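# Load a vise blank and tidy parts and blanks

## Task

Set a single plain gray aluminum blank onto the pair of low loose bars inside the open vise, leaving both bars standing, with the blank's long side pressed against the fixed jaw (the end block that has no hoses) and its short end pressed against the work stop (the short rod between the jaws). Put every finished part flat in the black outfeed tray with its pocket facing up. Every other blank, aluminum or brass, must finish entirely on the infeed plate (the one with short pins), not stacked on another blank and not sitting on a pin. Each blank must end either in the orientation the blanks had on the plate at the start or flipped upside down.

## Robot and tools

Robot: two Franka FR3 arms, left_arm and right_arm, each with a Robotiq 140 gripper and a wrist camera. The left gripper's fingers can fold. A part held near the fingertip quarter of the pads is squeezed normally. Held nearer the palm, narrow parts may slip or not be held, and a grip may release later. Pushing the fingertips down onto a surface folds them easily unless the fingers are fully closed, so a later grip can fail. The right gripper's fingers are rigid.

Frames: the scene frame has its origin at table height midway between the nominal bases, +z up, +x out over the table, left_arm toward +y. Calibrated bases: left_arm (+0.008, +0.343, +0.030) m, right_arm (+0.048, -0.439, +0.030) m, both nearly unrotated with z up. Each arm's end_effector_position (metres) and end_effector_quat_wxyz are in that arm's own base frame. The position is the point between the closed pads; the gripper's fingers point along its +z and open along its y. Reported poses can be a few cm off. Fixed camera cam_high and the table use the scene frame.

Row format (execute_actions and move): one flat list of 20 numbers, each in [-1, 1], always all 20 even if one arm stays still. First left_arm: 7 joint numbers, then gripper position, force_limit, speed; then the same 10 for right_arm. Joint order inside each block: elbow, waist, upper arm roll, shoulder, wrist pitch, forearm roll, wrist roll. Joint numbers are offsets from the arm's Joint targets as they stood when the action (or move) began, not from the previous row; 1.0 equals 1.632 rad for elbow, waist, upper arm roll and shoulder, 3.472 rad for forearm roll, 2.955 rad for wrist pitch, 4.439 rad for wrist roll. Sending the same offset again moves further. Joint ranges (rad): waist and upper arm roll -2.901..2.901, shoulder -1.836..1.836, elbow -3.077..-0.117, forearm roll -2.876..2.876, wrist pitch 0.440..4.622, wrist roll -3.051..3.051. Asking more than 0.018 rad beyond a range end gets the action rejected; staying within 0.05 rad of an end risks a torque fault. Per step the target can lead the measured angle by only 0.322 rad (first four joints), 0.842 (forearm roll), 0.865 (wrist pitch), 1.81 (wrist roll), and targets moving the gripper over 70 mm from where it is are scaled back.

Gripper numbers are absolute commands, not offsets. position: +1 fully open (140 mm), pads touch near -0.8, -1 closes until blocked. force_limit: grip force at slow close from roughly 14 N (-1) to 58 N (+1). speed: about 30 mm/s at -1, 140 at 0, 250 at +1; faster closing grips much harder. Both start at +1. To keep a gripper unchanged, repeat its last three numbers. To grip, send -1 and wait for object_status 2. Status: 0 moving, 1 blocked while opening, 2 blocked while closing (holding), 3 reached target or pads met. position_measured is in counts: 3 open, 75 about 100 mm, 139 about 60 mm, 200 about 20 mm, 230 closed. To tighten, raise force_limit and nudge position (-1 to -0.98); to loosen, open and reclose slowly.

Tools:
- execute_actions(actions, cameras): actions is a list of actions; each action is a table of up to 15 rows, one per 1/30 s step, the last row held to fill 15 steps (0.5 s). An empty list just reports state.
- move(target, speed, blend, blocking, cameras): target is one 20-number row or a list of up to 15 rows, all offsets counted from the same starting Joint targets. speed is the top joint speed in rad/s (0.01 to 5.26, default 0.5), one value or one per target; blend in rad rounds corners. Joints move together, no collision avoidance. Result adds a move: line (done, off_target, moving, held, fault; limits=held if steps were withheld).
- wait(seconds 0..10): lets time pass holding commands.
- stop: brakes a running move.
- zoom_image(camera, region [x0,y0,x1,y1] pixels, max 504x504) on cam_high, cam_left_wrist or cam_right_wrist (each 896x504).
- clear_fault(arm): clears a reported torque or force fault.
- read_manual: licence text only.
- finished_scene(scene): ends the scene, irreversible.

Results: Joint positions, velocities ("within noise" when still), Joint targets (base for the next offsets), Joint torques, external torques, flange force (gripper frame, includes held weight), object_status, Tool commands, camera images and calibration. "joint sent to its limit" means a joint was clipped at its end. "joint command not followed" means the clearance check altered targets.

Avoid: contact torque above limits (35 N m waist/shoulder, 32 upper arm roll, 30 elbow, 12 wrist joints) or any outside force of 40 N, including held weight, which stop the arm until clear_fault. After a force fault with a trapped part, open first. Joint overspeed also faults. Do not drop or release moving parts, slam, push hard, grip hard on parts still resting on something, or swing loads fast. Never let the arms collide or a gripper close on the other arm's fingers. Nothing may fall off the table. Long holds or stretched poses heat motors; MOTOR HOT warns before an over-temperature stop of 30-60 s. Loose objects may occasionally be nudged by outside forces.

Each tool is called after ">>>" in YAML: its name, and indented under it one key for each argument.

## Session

>>> execute_actions:
  actions: []

>>> zoom_image:
  camera: "cam_high"
  region: [320, 170, 580, 340]

Scene clock: 0.00 s.
left_arm: end_effector_position=(+0.2746, -0.1132, +0.3643) position_measured=3 object_status=3 end_effector_quat_wxyz=(+0.076, +0.784, -0.513, -0.341) | right_arm: end_effector_position=(+0.4580, +0.4983, +0.1243) position_measured=3 object_status=3 end_effector_quat_wxyz=(-0.143, +0.984, -0.098, +0.047)
Joint names: [elbow, waist, upper arm roll, shoulder, wrist pitch, forearm roll, wrist roll]
Joint positions: left_arm=[-1.879 -0.387 0.01 -0.113 1.052 -0.013 -0.793] | right_arm=[-2.044 0.792 0.011 0.291 2.612 0.198 -0.727]
Joint velocities: within noise
Joint torques (N m): no reading
External joint torques (N m): no reading
Flange force (N): no reading
Joint targets: left_arm=[-1.879 -0.387 0.010 -0.113 1.052 -0.013 -0.793] | right_arm=[-2.044 0.792 0.011 0.291 2.612 0.198 -0.727]
Tool commands: left_gripper/position=+1.0 left_gripper/force_limit=+1.0 left_gripper/speed=+1.0 right_gripper/position=+1.0 right_gripper/force_limit=+1.0 right_gripper/speed=+1.0
camera_calibration:
cam_left_wrist: T_world_to_cam=[[-0.751797, -0.462321, 0.470171, -0.0102289], [-0.0192211, 0.728096, 0.685205, -0.153851], [-0.659115, 0.506098, -0.556267, 0.583852], [0, 0, 0, 1]] pos_world=[0.374178, -0.188197, 0.435007]
cam_right_wrist: T_world_to_cam=[[-0.162411, -0.941069, -0.296668, 0.589702], [-0.960744, 0.0822802, 0.264956, 0.370162], [-0.224932, 0.328054, -0.917489, 0.189139], [0, 0, 0, 1]] pos_world=[0.493949, 0.462445, 0.250402]

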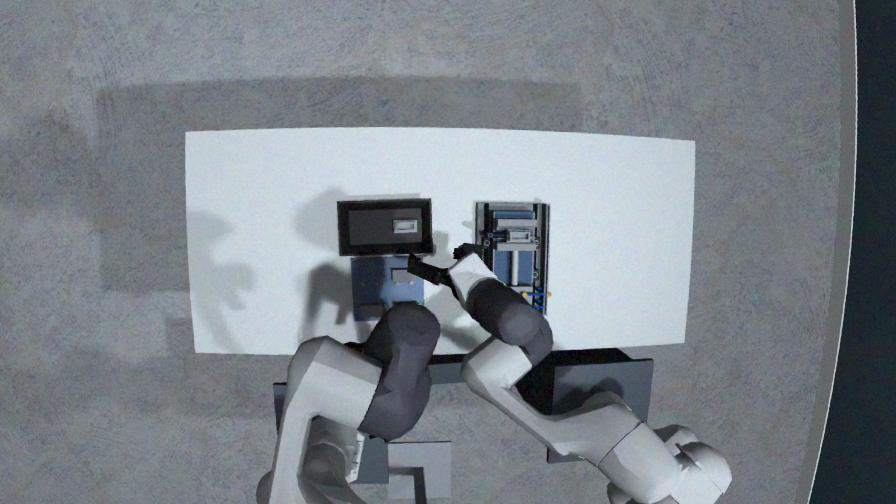

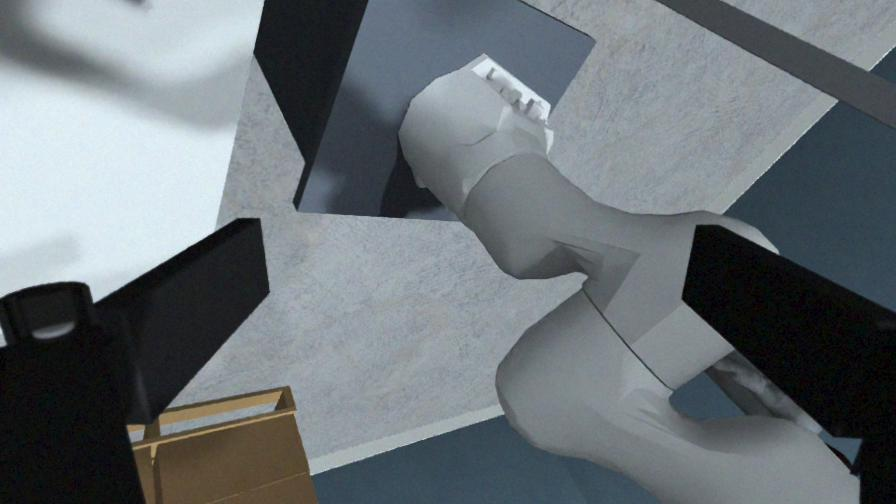

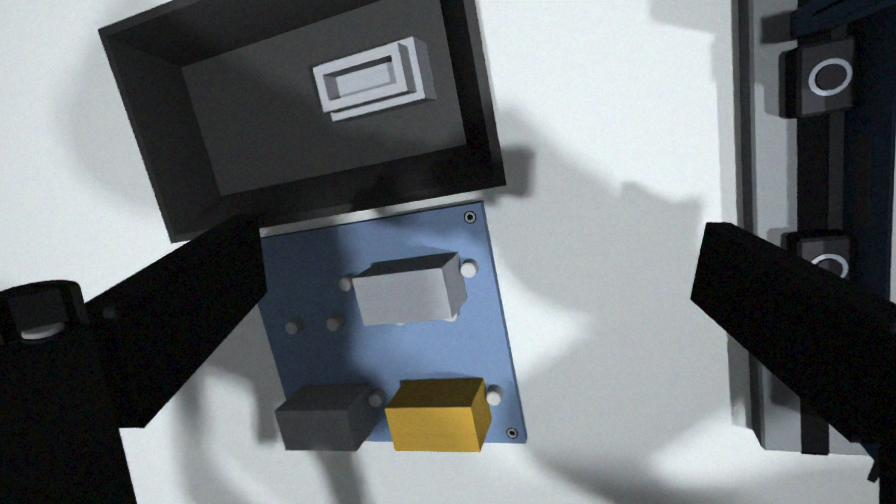

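Scaled by 1.938 from the camera's 896x504 image, which has a finer 1280x720 frame.

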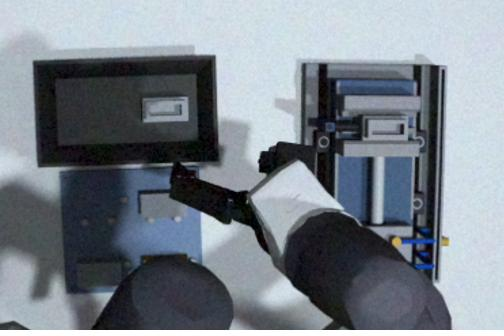

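>>> move:
  target:
    - [0,0,0,0,0,0,0,-0.05,0,0,0,0,0,-0.1225,0,0,0,1,1,1]
    - [0.5493,-0.1823,-0.0061,0.5371,0.2349,0.0037,0.0210,-0.05,0,0,0.0962,-0.4926,-0.0067,-0.1489,-0.1523,-0.0570,0.2852,1,1,1]
  speed: [0.8,1.0]
  blend: [0.08,0]
  cameras: ["cam_high","cam_left_wrist"]

>>> zoom_image:
  camera: "cam_left_wrist"
  region: [250, 40, 650, 440]

>>> zoom_image:
  camera: "cam_high"
  region: [320, 170, 580, 340]

Scene clock: 21.00 s.
left_arm: end_effector_position=(+0.5850, -0.4811, +0.1986) position_measured=135 object_status=3 end_effector_quat_wxyz=(+0.003, +0.713, -0.701, -0.002) | right_arm: end_effector_position=(+0.6437, -0.0087, +0.2933) position_measured=3 object_status=3 end_effector_quat_wxyz=(+0.099, -0.486, +0.867, -0.056)
Joint names: [elbow, waist, upper arm roll, shoulder, wrist pitch, forearm roll, wrist roll]
Joint positions: left_arm=[-0.984 -0.685 -0.001 0.764 1.744 -0.004 -0.703] | right_arm=[-1.889 -0.012 -0.002 0.049 2.167 0.003 0.533]
Joint velocities: left_arm=[within noise] | right_arm=[0 0 0.001 0 0.001 0.002 0.005]
Joint torques (N m): left_arm=[25.1 0.29 1.12 -54.14 2.94 1.13 0.12] | right_arm=[27.01 -0.42 0.84 -34.54 2.72 0.37 0.09]
External joint torques (N m): left_arm=[0.49 0.67 0.71 -0.04 0.34 0.38 0.12] | right_arm=[1.78 -0.29 0.92 0.39 -0.31 -0.32 0.12]
Flange force (N): left_arm=[0.0 0.0 0.0] | right_arm=[-5.3 -7.3 -2.1]
Joint targets: left_arm=[-0.983 -0.684 0.000 0.763 1.747 0.000 -0.700] | right_arm=[-1.887 -0.012 0.000 0.048 2.162 0.001 0.539]
move: done; blend cut to 0 rad at target 1
camera_calibration:
cam_left_wrist: T_world_to_cam=[[-0.999835, -0.0165909, 0.00736861, 0.582456], [-0.0131296, 0.941191, 0.337619, 0.401553], [-0.0125367, 0.337466, -0.941254, 0.499546], [0, 0, 0, 1]] pos_world=[0.593895, -0.536854, 0.330336]
Images, in order (width x height): cam_high 896x504, cam_left_wrist 896x504.

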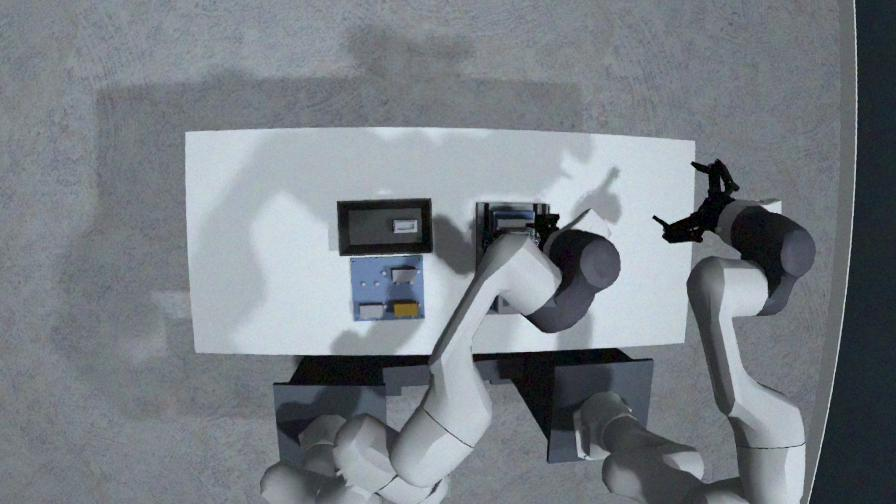

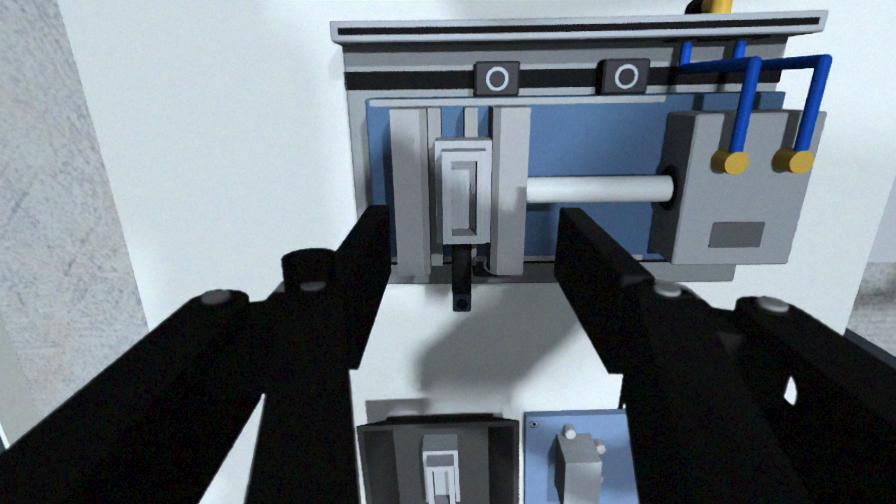

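Scaled by 1.260 from the camera's 896x504 image, which has a finer 1280x720 frame.

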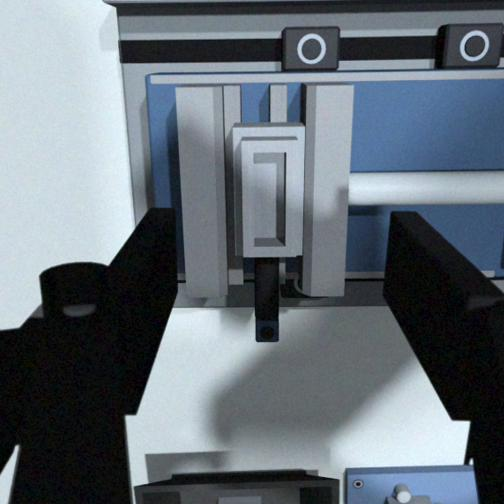

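Scaled by 1.938 from the camera's 896x504 image, which has a finer 1280x720 frame.

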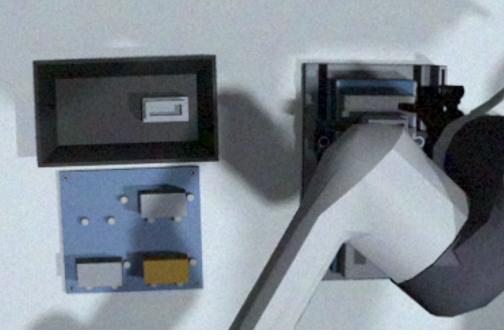

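>>> move:
  target: [-0.0873,0.0023,0,0.0085,0.0526,0,0.0004,-0.05,0,0,0,0,0,0,0,0,0,1,1,1]
  speed: 0.3
  cameras: ["cam_left_wrist"]

>>> zoom_image:
  camera: "cam_left_wrist"
  region: [330, 60, 620, 340]

Scene clock: 42.60 s.
left_arm: end_effector_position=(+0.5863, -0.4789, +0.1333) position_measured=135 object_status=3 end_effector_quat_wxyz=(+0.003, +0.714, -0.700, -0.002) | right_arm: end_effector_position=(+0.6437, -0.0087, +0.2934) position_measured=3 object_status=3 end_effector_quat_wxyz=(+0.099, -0.485, +0.867, -0.056)
Joint names: [elbow, waist, upper arm roll, shoulder, wrist pitch, forearm roll, wrist roll]
Joint positions: left_arm=[-1.124 -0.682 -0.001 0.779 1.899 -0.004 -0.701] | right_arm=[-1.889 -0.012 -0.002 0.049 2.166 0.003 0.535]
Joint velocities: left_arm=[-0.001 0 0.001 0 0.004 0.001 0.002] | right_arm=[within noise]
Joint torques (N m): left_arm=[24.52 0.67 1.07 -54.57 2.91 1.06 0.11] | right_arm=[26.86 -0.45 0.93 -34.49 2.79 0.41 0.05]
External joint torques (N m): left_arm=[-0.42 0.83 0.54 0.38 0.27 0.33 0.11] | right_arm=[1.57 -0.39 0.96 0.53 -0.25 -0.29 0.07]
Flange force (N): left_arm=[-2.6 1.3 1.5] | right_arm=[-4.9 -6.9 -1.6]
Joint targets: left_arm=[-1.125 -0.681 0.000 0.777 1.902 0.000 -0.698] | right_arm=[-1.887 -0.012 0.000 0.048 2.162 0.001 0.539]
move: done
camera_calibration:
cam_left_wrist: T_world_to_cam=[[-0.9998, -0.0184395, 0.00776082, 0.583262], [-0.0147274, 0.940916, 0.33832, 0.422261], [-0.0135407, 0.338138, -0.940999, 0.438279], [0, 0, 0, 1]] pos_world=[0.595298, -0.534756, 0.265035]
Images, in order (width x height): cam_left_wrist 896x504.

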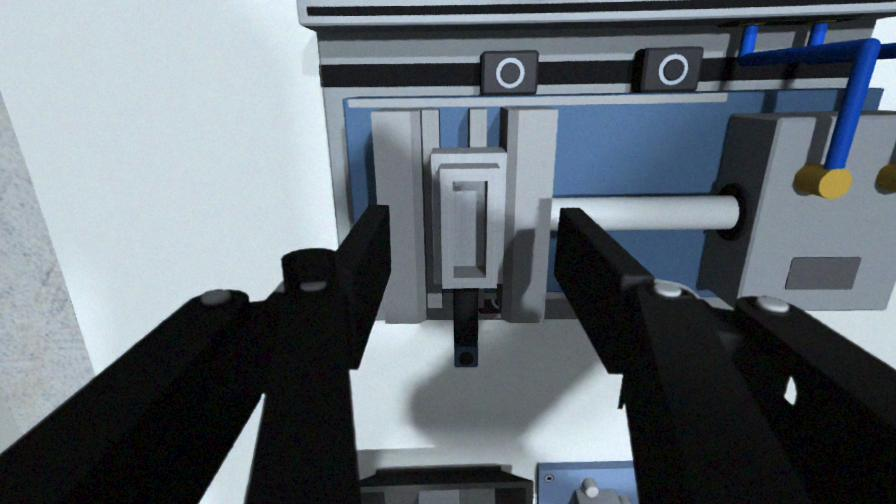

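Scaled by 1.738 from the camera's 896x504 image, which has a finer 1280x720 frame.

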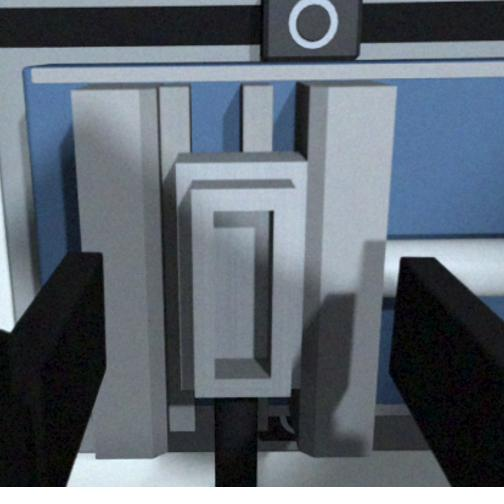

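>>> zoom_image:
  camera: "cam_left_wrist"
  region: [420, 140, 520, 300]

Scaled by 3.150 from the camera's 896x504 image, which has a finer 1280x720 frame.

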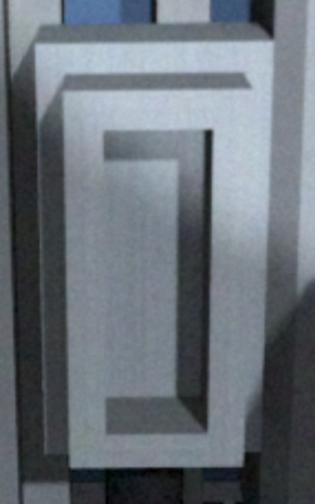

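>>> move:
  target:
    - [-0.0238,0.0012,0,0.0156,0.0218,0,0.0002,-0.05,0,0,0,0,0,0,0,0,0,1,1,1]
    - [-0.0238,0.0012,0,0.0156,0.0218,0,0.0002,-1,-1,-1,0,0,0,0,0,0,0,1,1,1]
  speed: 0.2
  cameras: ["cam_left_wrist"]

>>> zoom_image:
  camera: "cam_left_wrist"
  region: [360, 80, 600, 360]

Scene clock: 62.73 s.
left_arm: end_effector_position=(+0.5878, -0.4782, +0.1022) position_measured=183 object_status=0 end_effector_quat_wxyz=(+0.002, +0.714, -0.700, -0.001) | right_arm: end_effector_position=(+0.6437, -0.0087, +0.2934) position_measured=3 object_status=3 end_effector_quat_wxyz=(+0.099, -0.485, +0.867, -0.056)
Joint names: [elbow, waist, upper arm roll, shoulder, wrist pitch, forearm roll, wrist roll]
Joint positions: left_arm=[-1.164 -0.68 -0.001 0.803 1.964 -0.004 -0.7] | right_arm=[-1.889 -0.012 -0.002 0.049 2.166 0.003 0.536]
Joint velocities: within noise
Joint torques (N m): left_arm=[24.66 0.66 1.14 -54.57 2.94 1.01 0.08] | right_arm=[26.82 -0.39 0.87 -34.48 2.79 0.46 0.04]
External joint torques (N m): left_arm=[0.09 0.99 0.7 0.24 0.33 0.3 0.08] | right_arm=[1.63 -0.28 0.93 0.37 -0.23 -0.23 0.07]
Flange force (N): left_arm=[-0.6 -1.4 0.7] | right_arm=[-4.8 -6.7 -1.8]
Joint targets: left_arm=[-1.164 -0.679 0.000 0.803 1.967 0.000 -0.697] | right_arm=[-1.887 -0.012 0.000 0.048 2.162 0.001 0.539]
move: done
camera_calibration:
cam_left_wrist: T_world_to_cam=[[-0.999788, -0.0196634, 0.00617769, 0.584636], [-0.0164292, 0.941287, 0.337206, 0.433435], [-0.0124456, 0.337033, -0.94141, 0.407584], [0, 0, 0, 1]] pos_world=[0.596705, -0.53386, 0.233935]
Images, in order (width x height): cam_left_wrist 896x504.

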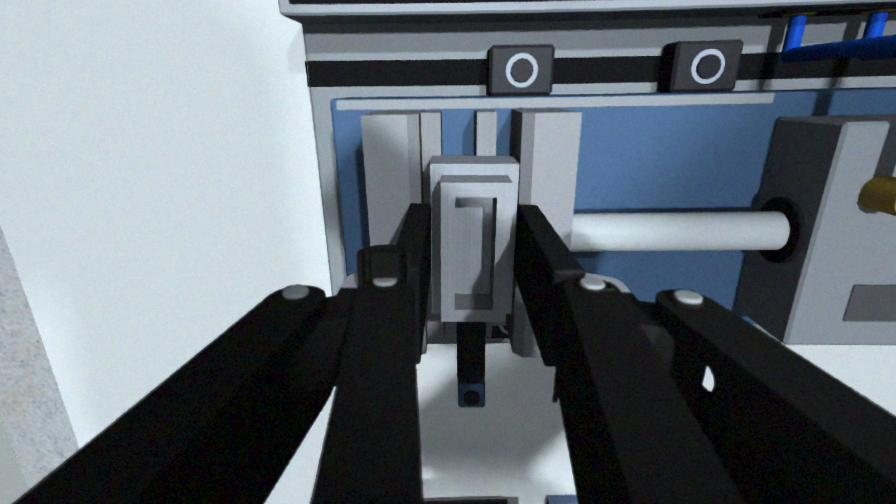

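Scaled by 1.800 from the camera's 896x504 image, which has a finer 1280x720 frame.

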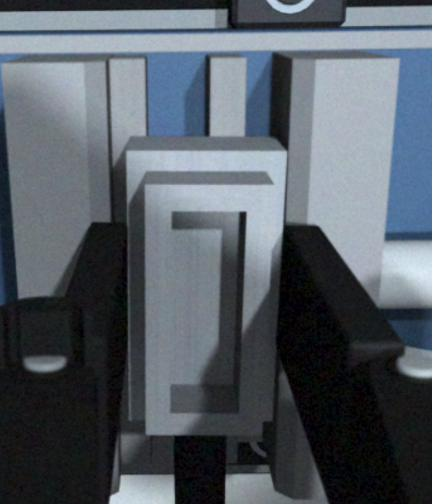

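>>> move:
  target: [0.0029,0,0,-0.0025,-0.0034,0,0,-1,-1,-1,0,0,0,0,0,0,0,1,1,1]
  speed: 0.1
  cameras: ["cam_left_wrist"]

>>> zoom_image:
  camera: "cam_left_wrist"
  region: [360, 80, 600, 360]

Scene clock: 77.87 s.
left_arm: end_effector_position=(+0.5872, -0.4777, +0.1030) position_measured=183 object_status=2 end_effector_quat_wxyz=(+0.002, +0.714, -0.700, -0.003) | right_arm: end_effector_position=(+0.6437, -0.0087, +0.2934) position_measured=3 object_status=3 end_effector_quat_wxyz=(+0.099, -0.485, +0.867, -0.056)
Joint names: [elbow, waist, upper arm roll, shoulder, wrist pitch, forearm roll, wrist roll]
Joint positions: left_arm=[-1.162 -0.68 -0.001 0.803 1.959 -0.004 -0.7] | right_arm=[-1.889 -0.012 -0.002 0.049 2.166 0.003 0.536]
Joint velocities: left_arm=[0 0.002 0 0 -0.004 0 0] | right_arm=[within noise]
Joint torques (N m): left_arm=[25.64 0.7 1.06 -56.24 2.68 1.03 0.12] | right_arm=[26.75 -0.44 0.81 -34.54 2.82 0.45 0.09]
External joint torques (N m): left_arm=[1.07 0.96 0.58 -1.39 0.08 0.32 0.12] | right_arm=[1.44 -0.26 0.94 0.54 -0.22 -0.24 0.12]
Flange force (N): left_arm=[0.2 -2.3 -2.2] | right_arm=[-4.8 -6.3 -1.4]
Joint targets: left_arm=[-1.159 -0.679 0.000 0.799 1.956 0.000 -0.697] | right_arm=[-1.887 -0.012 0.000 0.048 2.162 0.001 0.539]
move: done
camera_calibration:
cam_left_wrist: T_world_to_cam=[[-0.999774, -0.0195935, 0.0082942, 0.583865], [-0.0156236, 0.940682, 0.338931, 0.431699], [-0.014443, 0.338725, -0.940775, 0.41008], [0, 0, 0, 1]] pos_world=[0.5964, -0.533556, 0.234634]
Images, in order (width x height): cam_left_wrist 896x504.

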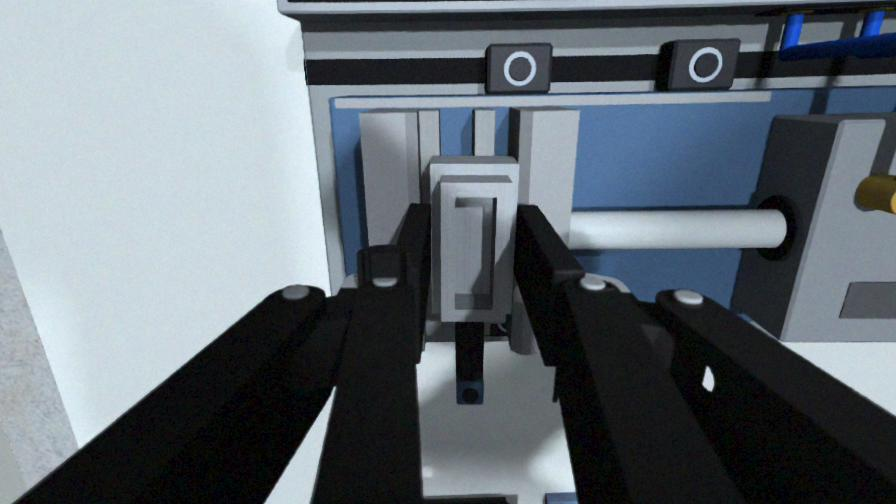

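Scaled by 1.800 from the camera's 896x504 image, which has a finer 1280x720 frame.

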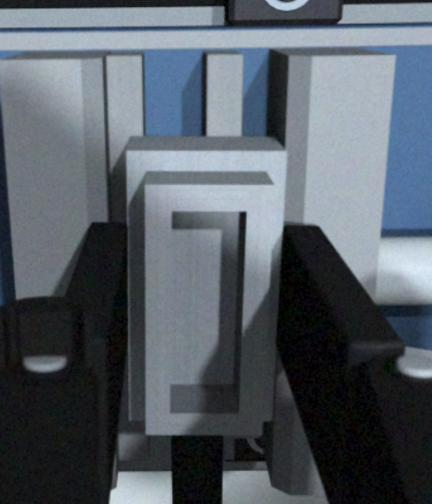

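>>> move:
  target: [0.0621,0,0,-0.0213,-0.0454,0,0,-1,-1,-1,0,0,0,0,0,0,0,1,1,1]
  speed: 0.2
  cameras: ["cam_left_wrist"]

>>> zoom_image:
  camera: "cam_left_wrist"
  region: [360, 80, 600, 360]

Scene clock: 93.43 s.
left_arm: end_effector_position=(+0.5884, -0.4787, +0.1681) position_measured=183 object_status=2 end_effector_quat_wxyz=(+0.002, +0.714, -0.700, +0.000) | right_arm: end_effector_position=(+0.6437, -0.0087, +0.2935) position_measured=3 object_status=3 end_effector_quat_wxyz=(+0.099, -0.485, +0.867, -0.056)
Joint names: [elbow, waist, upper arm roll, shoulder, wrist pitch, forearm roll, wrist roll]
Joint positions: left_arm=[-1.06 -0.68 -0.001 0.765 1.825 -0.004 -0.7] | right_arm=[-1.888 -0.012 -0.002 0.049 2.166 0.003 0.536]
Joint velocities: left_arm=[0.002 0 0 0 -0.004 0 -0.001] | right_arm=[within noise]
Joint torques (N m): left_arm=[25.68 0.66 1.07 -55.27 2.69 1.05 0.11] | right_arm=[26.7 -0.41 0.88 -34.56 2.83 0.45 0.04]
External joint torques (N m): left_arm=[0.95 0.86 0.56 -1 0.07 0.3 0.11] | right_arm=[1.5 -0.17 1.08 0.31 -0.19 -0.24 0.07]
Flange force (N): left_arm=[0.0 0.0 0.0] | right_arm=[-4.6 -5.9 -1.7]
Joint targets: left_arm=[-1.058 -0.679 0.000 0.764 1.822 0.000 -0.697] | right_arm=[-1.887 -0.012 0.000 0.048 2.162 0.001 0.539]
move: done
camera_calibration:
cam_left_wrist: T_world_to_cam=[[-0.99981, -0.0189633, 0.00454049, 0.585502], [-0.0163372, 0.941768, 0.335868, 0.41204], [-0.0106453, 0.33573, -0.941898, 0.468293], [0, 0, 0, 1]] pos_world=[0.597107, -0.534162, 0.300035]
Images, in order (width x height): cam_left_wrist 896x504.

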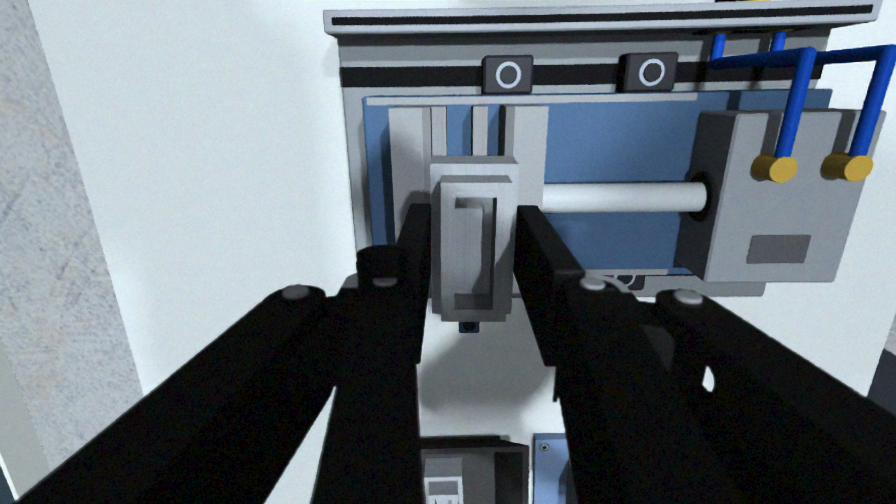

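Scaled by 1.800 from the camera's 896x504 image, which has a finer 1280x720 frame.

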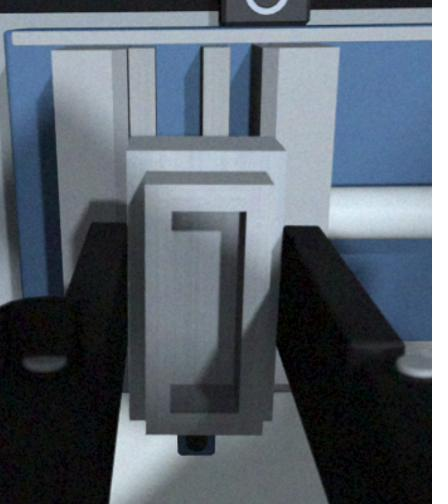

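>>> move:
  target: [-0.4714,0.3154,0,-0.3378,0.0745,0,0.1160,-1,-1,-1,0,0,0,0,0,0,0,1,1,1]
  speed: 0.6
  cameras: ["cam_left_wrist"]

>>> zoom_image:
  camera: "cam_left_wrist"
  region: [300, 30, 640, 370]

Scene clock: 97.73 s.
left_arm: end_effector_position=(+0.6060, -0.1000, +0.2035) position_measured=183 object_status=2 end_effector_quat_wxyz=(+0.003, +0.716, -0.698, -0.001) | right_arm: end_effector_position=(+0.6437, -0.0087, +0.2935) position_measured=3 object_status=3 end_effector_quat_wxyz=(+0.099, -0.485, +0.867, -0.056)
Joint names: [elbow, waist, upper arm roll, shoulder, wrist pitch, forearm roll, wrist roll]
Joint positions: left_arm=[-1.828 -0.163 0.001 0.216 2.039 -0.003 -0.187] | right_arm=[-1.888 -0.012 -0.002 0.049 2.166 0.003 0.536]
Joint velocities: left_arm=[-0.001 0.001 0.001 0 0 0.001 0.006] | right_arm=[within noise]
Joint torques (N m): left_arm=[24.74 0.43 0.44 -40.64 3.02 0.9 0.14] | right_arm=[26.66 -0.44 0.89 -34.52 2.82 0.46 0.06]
External joint torques (N m): left_arm=[0.55 0.52 0.32 -1.3 0.47 0.25 0.14] | right_arm=[1.47 -0.37 0.91 0.32 -0.2 -0.23 0.08]
Flange force (N): left_arm=[-1.3 2.0 -0.8] | right_arm=[-4.3 -5.9 -1.6]
Joint targets: left_arm=[-1.828 -0.164 0.000 0.212 2.042 0.000 -0.182] | right_arm=[-1.887 -0.012 0.000 0.048 2.162 0.001 0.539]
move: done
camera_calibration:
cam_left_wrist: T_world_to_cam=[[-0.999651, -0.0256436, 0.00629228, 0.609006], [-0.0220262, 0.941295, 0.336867, 0.0470613], [-0.0145614, 0.336611, -0.941531, 0.376962], [0, 0, 0, 1]] pos_world=[0.615319, -0.155571, 0.335236]
Images, in order (width x height): cam_left_wrist 896x504.

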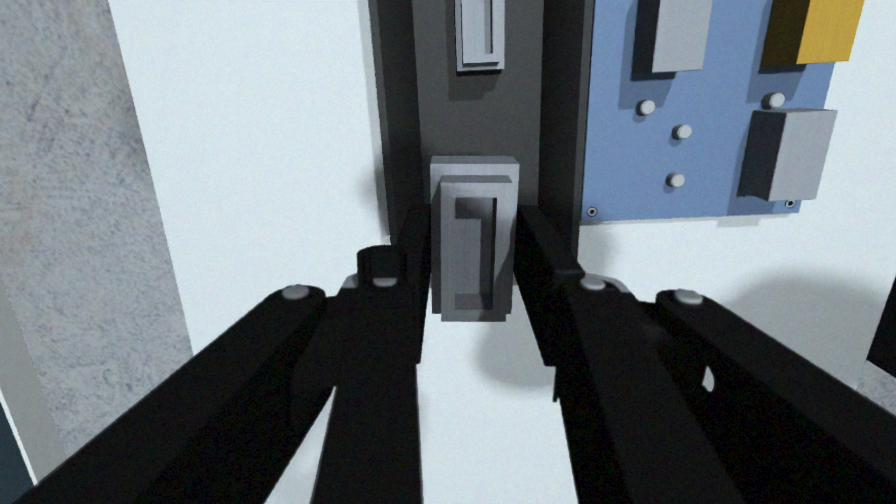

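Scaled by 1.482 from the camera's 896x504 image, which has a finer 1280x720 frame.

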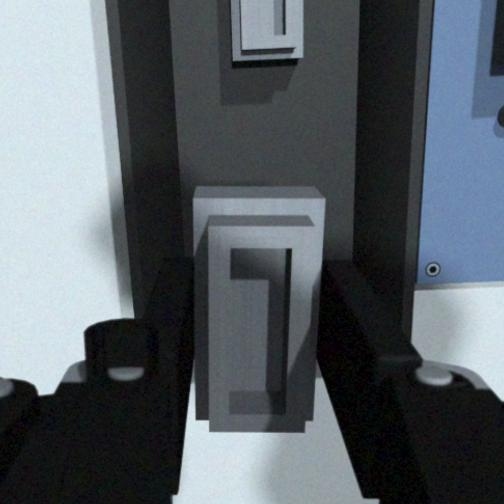

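>>> move:
  target: [-0.1185,-0.0012,0,0.1142,0.1278,0,-0.0005,-1,-1,-1,0,0,0,0,0,0,0,1,1,1]
  speed: 0.4
  cameras: ["cam_left_wrist"]

Scene clock: 116.53 s.
left_arm: end_effector_position=(+0.5919, -0.0978, +0.0377) position_measured=183 object_status=2 end_effector_quat_wxyz=(+0.003, +0.716, -0.698, -0.002) | right_arm: end_effector_position=(+0.6437, -0.0087, +0.2935) position_measured=3 object_status=3 end_effector_quat_wxyz=(+0.099, -0.485, +0.867, -0.056)
Joint names: [elbow, waist, upper arm roll, shoulder, wrist pitch, forearm roll, wrist roll]
Joint positions: left_arm=[-2.022 -0.164 0.001 0.401 2.416 -0.003 -0.185] | right_arm=[-1.888 -0.012 -0.002 0.049 2.166 0.003 0.536]
Joint velocities: left_arm=[0.002 0 -0.002 0.002 0.004 0.001 0] | right_arm=[within noise]
Joint torques (N m): left_arm=[21.63 0.03 0.6 -42.51 3.05 0.72 0.04] | right_arm=[26.62 -0.41 0.85 -34.44 2.83 0.48 0.09]
External joint torques (N m): left_arm=[0.6 0.22 0.41 -0.74 0.49 0.22 0.04] | right_arm=[1.45 -0.29 0.93 0.35 -0.19 -0.22 0.11]
Flange force (N): left_arm=[-0.5 0.1 -0.5] | right_arm=[-4.4 -5.9 -1.5]
Joint targets: left_arm=[-2.021 -0.166 0.000 0.399 2.420 0.000 -0.184] | right_arm=[-1.887 -0.012 0.000 0.048 2.162 0.001 0.539]
move: done
camera_calibration:
cam_left_wrist: T_world_to_cam=[[-0.999677, -0.0239274, 0.00856881, 0.595992], [-0.0196214, 0.94088, 0.33817, 0.0989261], [-0.0161538, 0.337893, -0.941046, 0.220921], [0, 0, 0, 1]] pos_world=[0.60131, -0.153465, 0.169336]
Images, in order (width x height): cam_left_wrist 896x504.

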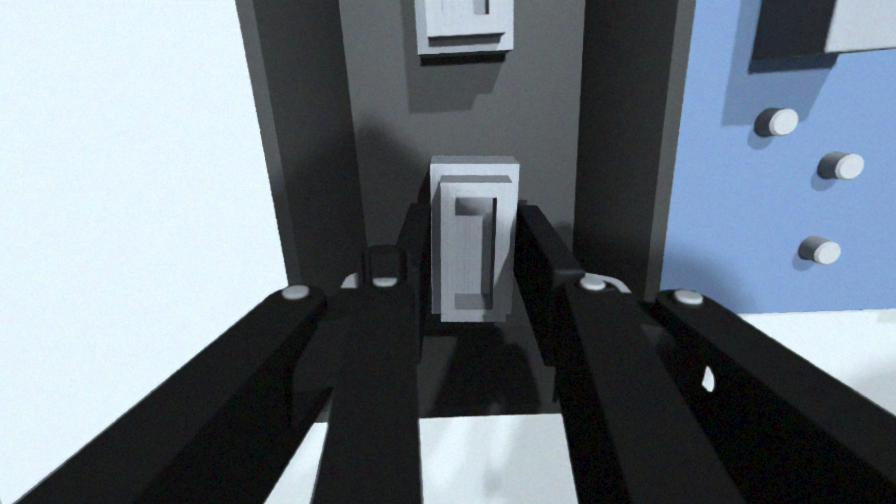

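>>> move:
  target: [-0.0004,0,0,0.0046,0.0028,0,0,-1,-1,-1,0,0,0,0,0,0,0,1,1,1]
  speed: 0.1
  cameras: []

>>> move:
  target: [-0.0002,0,0,0.0023,0.0014,0,0,-1,-1,-1,0,0,0,0,0,0,0,1,1,1]
  speed: 0.1
  cameras: []

>>> move:
  target: [-0.0002,0,0,0.0023,0.0014,0,0,-1,-1,-1,0,0,0,0,0,0,0,1,1,1]
  speed: 0.1
  cameras: []

Scene clock: 121.17 s.
left_arm: end_effector_position=(+0.5931, -0.0980, +0.0356) position_measured=183 object_status=2 end_effector_quat_wxyz=(+0.002, +0.716, -0.698, -0.001) | right_arm: end_effector_position=(+0.6437, -0.0087, +0.2935) position_measured=3 object_status=3 end_effector_quat_wxyz=(+0.099, -0.485, +0.867, -0.056)
Joint names: [elbow, waist, upper arm roll, shoulder, wrist pitch, forearm roll, wrist roll]
Joint positions: left_arm=[-2.022 -0.164 0.001 0.406 2.424 -0.003 -0.185] | right_arm=[-1.888 -0.012 -0.002 0.049 2.166 0.003 0.536]
Joint velocities: left_arm=[-0.001 0 0 0 0.006 0.001 0.001] | right_arm=[within noise]
Joint torques (N m): left_arm=[21.46 0.06 0.64 -42.08 3.06 0.74 0.01] | right_arm=[26.67 -0.39 0.9 -34.56 2.84 0.47 0.06]
External joint torques (N m): left_arm=[0.47 0.27 0.47 -0.18 0.49 0.25 0.01] | right_arm=[1.37 -0.15 1.09 0.48 -0.19 -0.22 0.08]
Flange force (N): left_arm=[-0.4 -0.7 0.6] | right_arm=[-4.6 -5.8 -1.3]
Joint targets: left_arm=[-2.022 -0.166 0.000 0.406 2.428 0.000 -0.184] | right_arm=[-1.887 -0.012 0.000 0.048 2.162 0.001 0.539]
move: done
No camera images: "cameras" was empty.

Scene clock: 121.87 s.
left_arm: end_effector_position=(+0.5933, -0.0981, +0.0343) position_measured=183 object_status=2 end_effector_quat_wxyz=(+0.002, +0.716, -0.698, -0.001) | right_arm: end_effector_position=(+0.6437, -0.0087, +0.2935) position_measured=3 object_status=3 end_effector_quat_wxyz=(+0.099, -0.485, +0.867, -0.056)
Joint names: [elbow, waist, upper arm roll, shoulder, wrist pitch, forearm roll, wrist roll]
Joint positions: left_arm=[-2.022 -0.164 0.001 0.409 2.427 -0.003 -0.185] | right_arm=[-1.888 -0.012 -0.002 0.049 2.166 0.003 0.536]
Joint velocities: within noise
Joint torques (N m): left_arm=[21.02 0.05 0.62 -40.45 3.31 0.73 -0.01] | right_arm=[26.64 -0.38 0.9 -34.5 2.84 0.52 0.05]
External joint torques (N m): left_arm=[0.01 0.26 0.43 1.56 0.73 0.24 -0.01] | right_arm=[1.47 -0.23 1.01 0.32 -0.18 -0.17 0.07]
Flange force (N): left_arm=[0.1 -2.8 4.3] | right_arm=[-4.4 -5.8 -1.6]
Joint targets: left_arm=[-2.022 -0.166 0.000 0.410 2.433 0.000 -0.184] | right_arm=[-1.887 -0.012 0.000 0.048 2.162 0.001 0.539]
move: done
No camera images: "cameras" was empty.

Scene clock: 122.57 s.
left_arm: end_effector_position=(+0.5938, -0.0981, +0.0343) position_measured=183 object_status=2 end_effector_quat_wxyz=(+0.001, +0.716, -0.698, +0.000) | right_arm: end_effector_position=(+0.6437, -0.0087, +0.2935) position_measured=3 object_status=3 end_effector_quat_wxyz=(+0.099, -0.485, +0.867, -0.056)
Joint names: [elbow, waist, upper arm roll, shoulder, wrist pitch, forearm roll, wrist roll]
Joint positions: left_arm=[-2.022 -0.164 0.001 0.409 2.429 -0.003 -0.185] | right_arm=[-1.888 -0.012 -0.002 0.049 2.166 0.003 0.536]
Joint velocities: within noise
Joint torques (N m): left_arm=[20.8 0.09 0.61 -39.19 3.65 0.73 0] | right_arm=[26.69 -0.39 0.81 -34.53 2.83 0.47 0.11]
External joint torques (N m): left_arm=[-0.24 0.31 0.43 2.83 1.07 0.24 0] | right_arm=[1.39 -0.47 0.69 0.52 -0.2 -0.23 0.13]
Flange force (N): left_arm=[0.3 -4.3 7.4] | right_arm=[-4.3 -6.3 -1.3]
Joint targets: left_arm=[-2.022 -0.166 0.000 0.414 2.437 0.000 -0.184] | right_arm=[-1.887 -0.012 0.000 0.048 2.162 0.001 0.539]
move: done
No camera images: "cameras" was empty.

>>> move:
  target:
    - [0.0004,0,0,-0.0046,-0.0028,0,0,-1,-1,-1,0,0,0,0,0,0,0,-0.05,0,0]
    - [0.0004,0,0,-0.0046,-0.0028,0,0,-0.2,-1,-1,0,0,0,0,0,0,0,-0.05,0,0]
    - [0.0365,0,0,-0.1047,-0.0783,0,0,-0.2,-1,-1,0,0,0,0,0,0,0,-0.05,0,0]
    - [-0.1256,0.4081,0,-0.4645,-0.1871,0,0.0415,-0.2,-1,-1,0.3037,0.5966,0,0.3355,-0.0593,-0.0003,0.0939,-0.05,0,0]
  speed: [0.2,0.3,0.6,1.0]
  blend: [0,0,0.03,0]
  cameras: ["cam_high","cam_right_wrist"]

>>> zoom_image:
  camera: "cam_right_wrist"
  region: [300, 60, 660, 360]

>>> zoom_image:
  camera: "cam_high"
  region: [330, 190, 570, 335]

Scene clock: 141.13 s.
left_arm: end_effector_position=(+0.3963, +0.2153, +0.3001) position_measured=154 object_status=3 end_effector_quat_wxyz=(+0.000, +0.861, -0.508, +0.002) | right_arm: end_effector_position=(+0.4102, +0.5899, +0.1485) position_measured=135 object_status=3 end_effector_quat_wxyz=(+0.000, +0.711, -0.703, -0.001)
Joint names: [elbow, waist, upper arm roll, shoulder, wrist pitch, forearm roll, wrist roll]
Joint positions: left_arm=[-2.226 0.499 0.001 -0.342 1.886 -0.003 -0.004] | right_arm=[-1.393 0.962 0.001 0.597 1.991 0.002 0.95]
Joint velocities: left_arm=[within noise] | right_arm=[0 -0.001 0 0 0 0 0.006]
Joint torques (N m): left_arm=[24.54 1.01 0.25 -21 2.45 0.93 0.15] | right_arm=[26.28 -0.15 1.39 -50.25 2.18 0.36 0.12]
External joint torques (N m): left_arm=[-0.15 0.98 0.53 -0.35 -0.1 0.23 0.15] | right_arm=[1.86 -0.12 0.91 0.24 -0.28 -0.34 0.12]
Flange force (N): left_arm=[-1.8 1.5 0.0] | right_arm=[-10.8 -7.2 -2.8]
Joint targets: left_arm=[-2.227 0.500 0.000 -0.344 1.884 0.000 0.000] | right_arm=[-1.392 0.962 0.000 0.596 1.987 0.000 0.956]
move: done
camera_calibration:
cam_right_wrist: T_world_to_cam=[[-0.999573, -0.0285177, -0.00640998, 0.437315], [-0.0289629, 0.936822, 0.348606, -0.588392], [-0.00393642, 0.348642, -0.937248, 0.0706412], [0, 0, 0, 1]] pos_world=[0.420365, 0.539061, 0.274128]
Images, in order (width x height): cam_high 896x504, cam_right_wrist 896x504.

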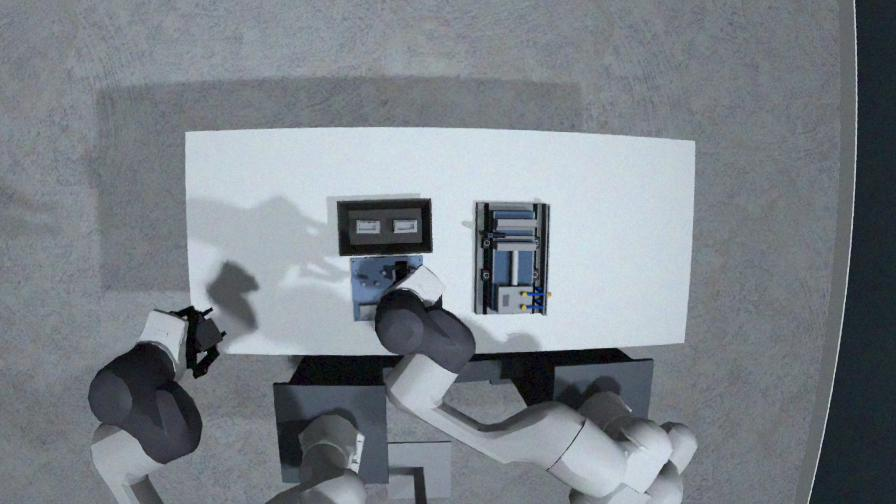

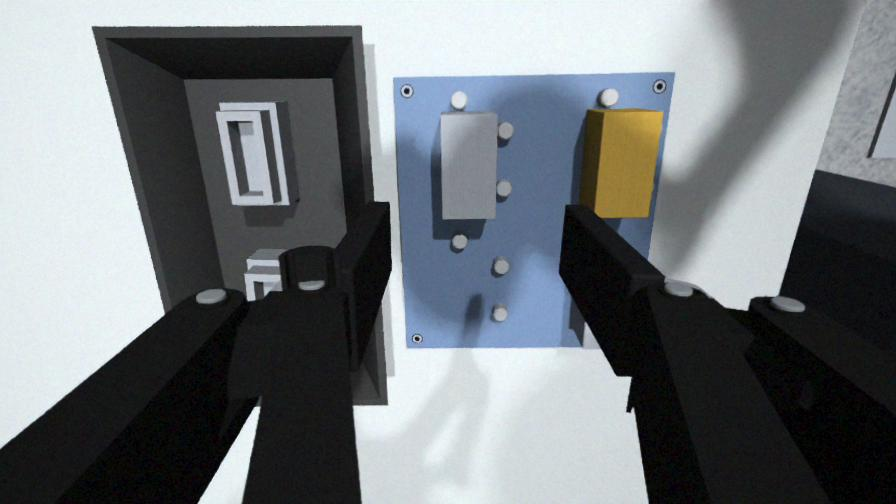

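Scaled by 1.400 from the camera's 896x504 image, which has a finer 1280x720 frame.

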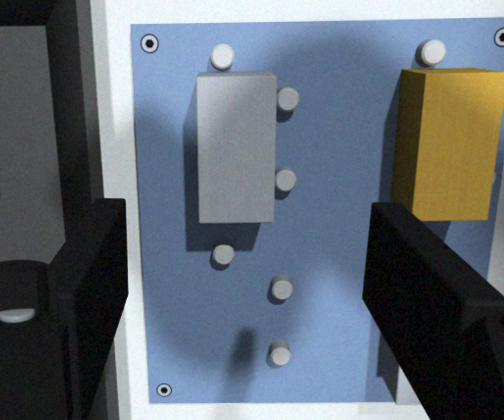

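Scaled by 2.100 from the camera's 896x504 image, which has a finer 1280x720 frame.

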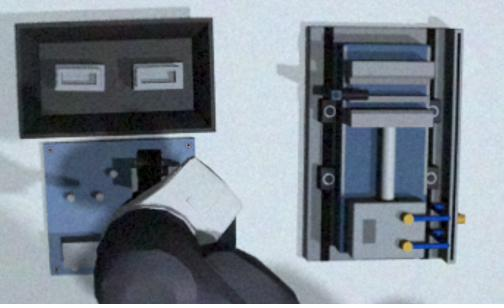

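>>> move:
  target: [0,0,0,0,0,0,0,-0.2,-1,-1,-0.0653,-0.0015,0,0.0752,0.0779,0,-0.0073,-0.05,0,0]
  speed: 0.35
  cameras: ["cam_right_wrist"]

>>> zoom_image:
  camera: "cam_right_wrist"
  region: [340, 100, 640, 360]

Scene clock: 155.50 s.
left_arm: end_effector_position=(+0.3962, +0.2152, +0.3000) position_measured=154 object_status=3 end_effector_quat_wxyz=(+0.000, +0.861, -0.509, +0.002) | right_arm: end_effector_position=(+0.4075, +0.5843, +0.0312) position_measured=135 object_status=3 end_effector_quat_wxyz=(+0.003, +0.718, -0.696, +0.000)
Joint names: [elbow, waist, upper arm roll, shoulder, wrist pitch, forearm roll, wrist roll]
Joint positions: left_arm=[-2.227 0.499 0.001 -0.342 1.886 -0.003 -0.003] | right_arm=[-1.498 0.961 0.001 0.72 2.212 0.002 0.928]
Joint velocities: left_arm=[within noise] | right_arm=[0 0 0 -0.001 0.004 0 -0.006]
Joint torques (N m): left_arm=[24.7 0.9 0.34 -20.97 2.52 0.94 0.08] | right_arm=[24.58 -0.74 1.48 -51.9 2.63 0.31 -0.27]
External joint torques (N m): left_arm=[-0.04 0.86 0.6 -0.29 -0.04 0.23 0.08] | right_arm=[1.33 -0.87 0.8 0.38 0.16 -0.3 -0.27]
Flange force (N): left_arm=[-1.7 1.0 -0.1] | right_arm=[-6.0 -6.1 0.6]
Joint targets: left_arm=[-2.227 0.500 0.000 -0.344 1.884 0.000 0.000] | right_arm=[-1.498 0.959 0.000 0.719 2.217 0.000 0.923]
move: done
camera_calibration:
cam_right_wrist: T_world_to_cam=[[-0.998762, -0.0497075, -0.0019905, 0.445543], [-0.0473772, 0.938212, 0.342803, -0.535397], [-0.0151724, 0.342473, -0.939405, -0.0290714], [0, 0, 0, 1]] pos_world=[0.419185, 0.534419, 0.157113]
Images, in order (width x height): cam_right_wrist 896x504.

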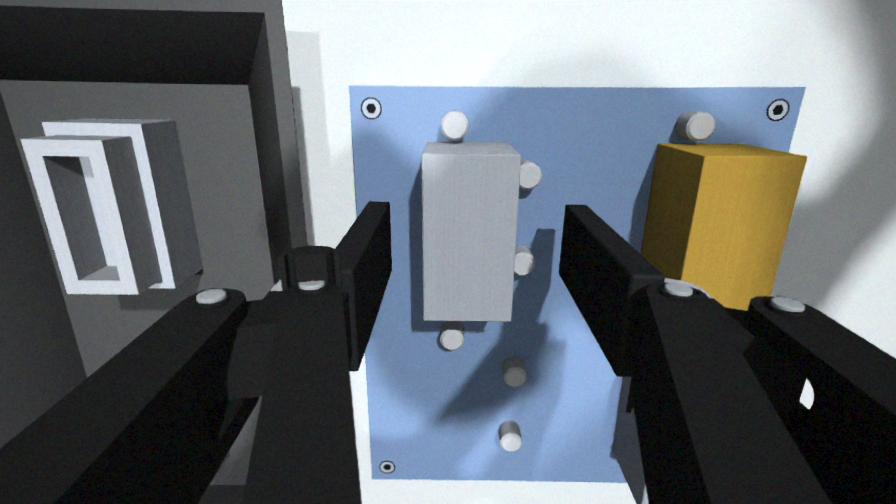

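Scaled by 1.680 from the camera's 896x504 image, which has a finer 1280x720 frame.

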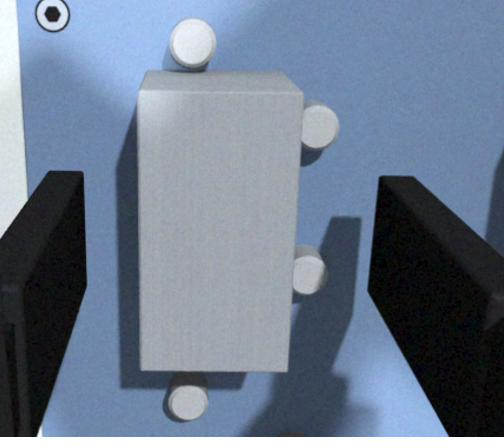

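>>> move:
  target:
    - [0,0,0,0,0,0,0,-0.2,-1,-1,0.0094,-0.0009,0,0.0055,-0.0022,0,-0.0003,-0.05,0,0]
    - [0,0,0,0,0,0,0,-0.2,-1,-1,0.0094,-0.0009,0,0.0055,-0.0022,0,-0.0003,-1,-1,-1]
    - [0,0,0,0,0,0,0,-0.2,-1,-1,0.0132,-0.0009,0,-0.0143,-0.0152,0,-0.0003,-1,-1,-1]
    - [0,0,0,0,0,0,0,-0.2,-1,-1,0.0791,-0.0009,0,-0.0866,-0.0915,0,-0.0003,-1,-1,-1]
    - [0,0,0,0,0,0,0,-0.2,-1,-1,-0.2621,-0.2767,0,-0.3353,-0.0404,0,-0.0965,-1,-1,-1]
  speed: [0.2,0.2,0.2,0.6,0.8]
  blend: [0,0,0.019,0.08,0]
  cameras: ["cam_right_wrist","cam_high"]

>>> zoom_image:
  camera: "cam_right_wrist"
  region: [330, 60, 610, 380]

>>> zoom_image:
  camera: "cam_high"
  region: [335, 195, 440, 325]

Scene clock: 193.23 s.
left_arm: end_effector_position=(+0.3961, +0.2151, +0.2999) position_measured=154 object_status=3 end_effector_quat_wxyz=(+0.000, +0.861, -0.509, +0.002) | right_arm: end_effector_position=(+0.5204, +0.2875, +0.1878) position_measured=183 object_status=2 end_effector_quat_wxyz=(+0.004, +0.708, -0.706, -0.001)
Joint names: [elbow, waist, upper arm roll, shoulder, wrist pitch, forearm roll, wrist roll]
Joint positions: left_arm=[-2.227 0.499 0.001 -0.342 1.886 -0.003 -0.003] | right_arm=[-1.926 0.507 -0.002 0.175 2.092 0.001 0.5]
Joint velocities: left_arm=[within noise] | right_arm=[0.001 -0.001 -0.001 0 -0.001 0 -0.007]
Joint torques (N m): left_arm=[24.78 0.85 0.32 -20.95 2.56 0.92 0.09] | right_arm=[26.06 -0.26 1.1 -39 2.84 0.48 -0.23]
External joint torques (N m): left_arm=[0.14 0.9 0.68 -0.42 0.01 0.23 0.09] | right_arm=[2.04 -0.18 1.04 -1.03 0.34 -0.16 -0.23]
Flange force (N): left_arm=[-1.8 0.9 -0.4] | right_arm=[-2.4 -4.1 -3.0]
Joint targets: left_arm=[-2.227 0.500 0.000 -0.344 1.884 0.000 0.000] | right_arm=[-1.926 0.507 0.000 0.172 2.098 0.000 0.495]
move: done
camera_calibration:
cam_right_wrist: T_world_to_cam=[[-0.999777, -0.0211015, 0.00023667, 0.535754], [-0.0197372, 0.938987, 0.343385, -0.320054], [-0.00746816, 0.343304, -0.939195, 0.217036], [0, 0, 0, 1]] pos_world=[0.530939, 0.237322, 0.313614]
Images, in order (width x height): cam_high 896x504, cam_right_wrist 896x504.

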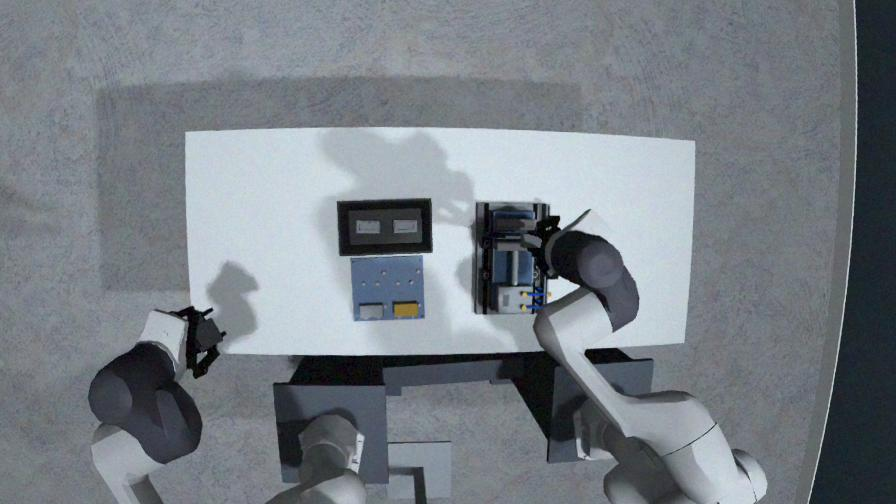

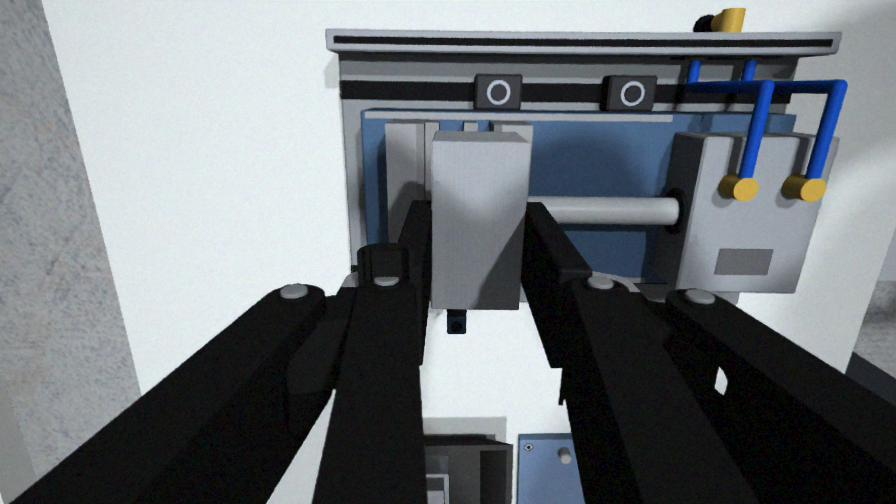

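Scaled by 1.575 from the camera's 896x504 image, which has a finer 1280x720 frame.

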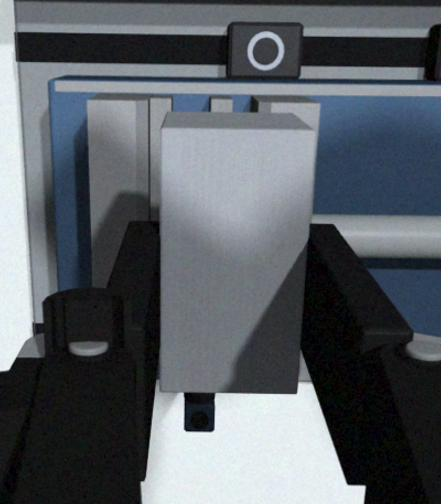

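Scaled by 3.877 from the camera's 896x504 image, which has a finer 1280x720 frame.

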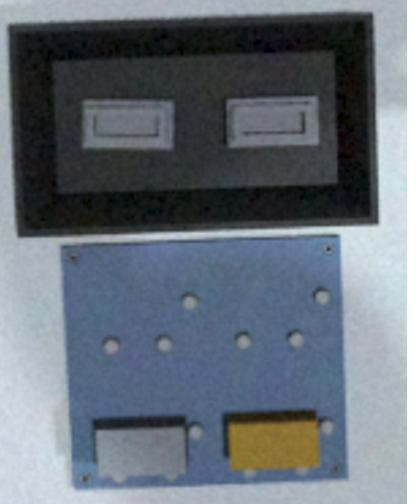

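>>> zoom_image:
  camera: "cam_right_wrist"
  region: [375, 100, 545, 200]

Scaled by 2.965 from the camera's 896x504 image, which has a finer 1280x720 frame.

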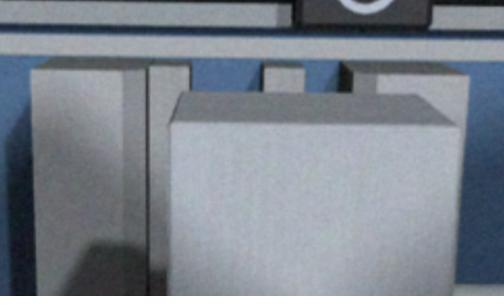

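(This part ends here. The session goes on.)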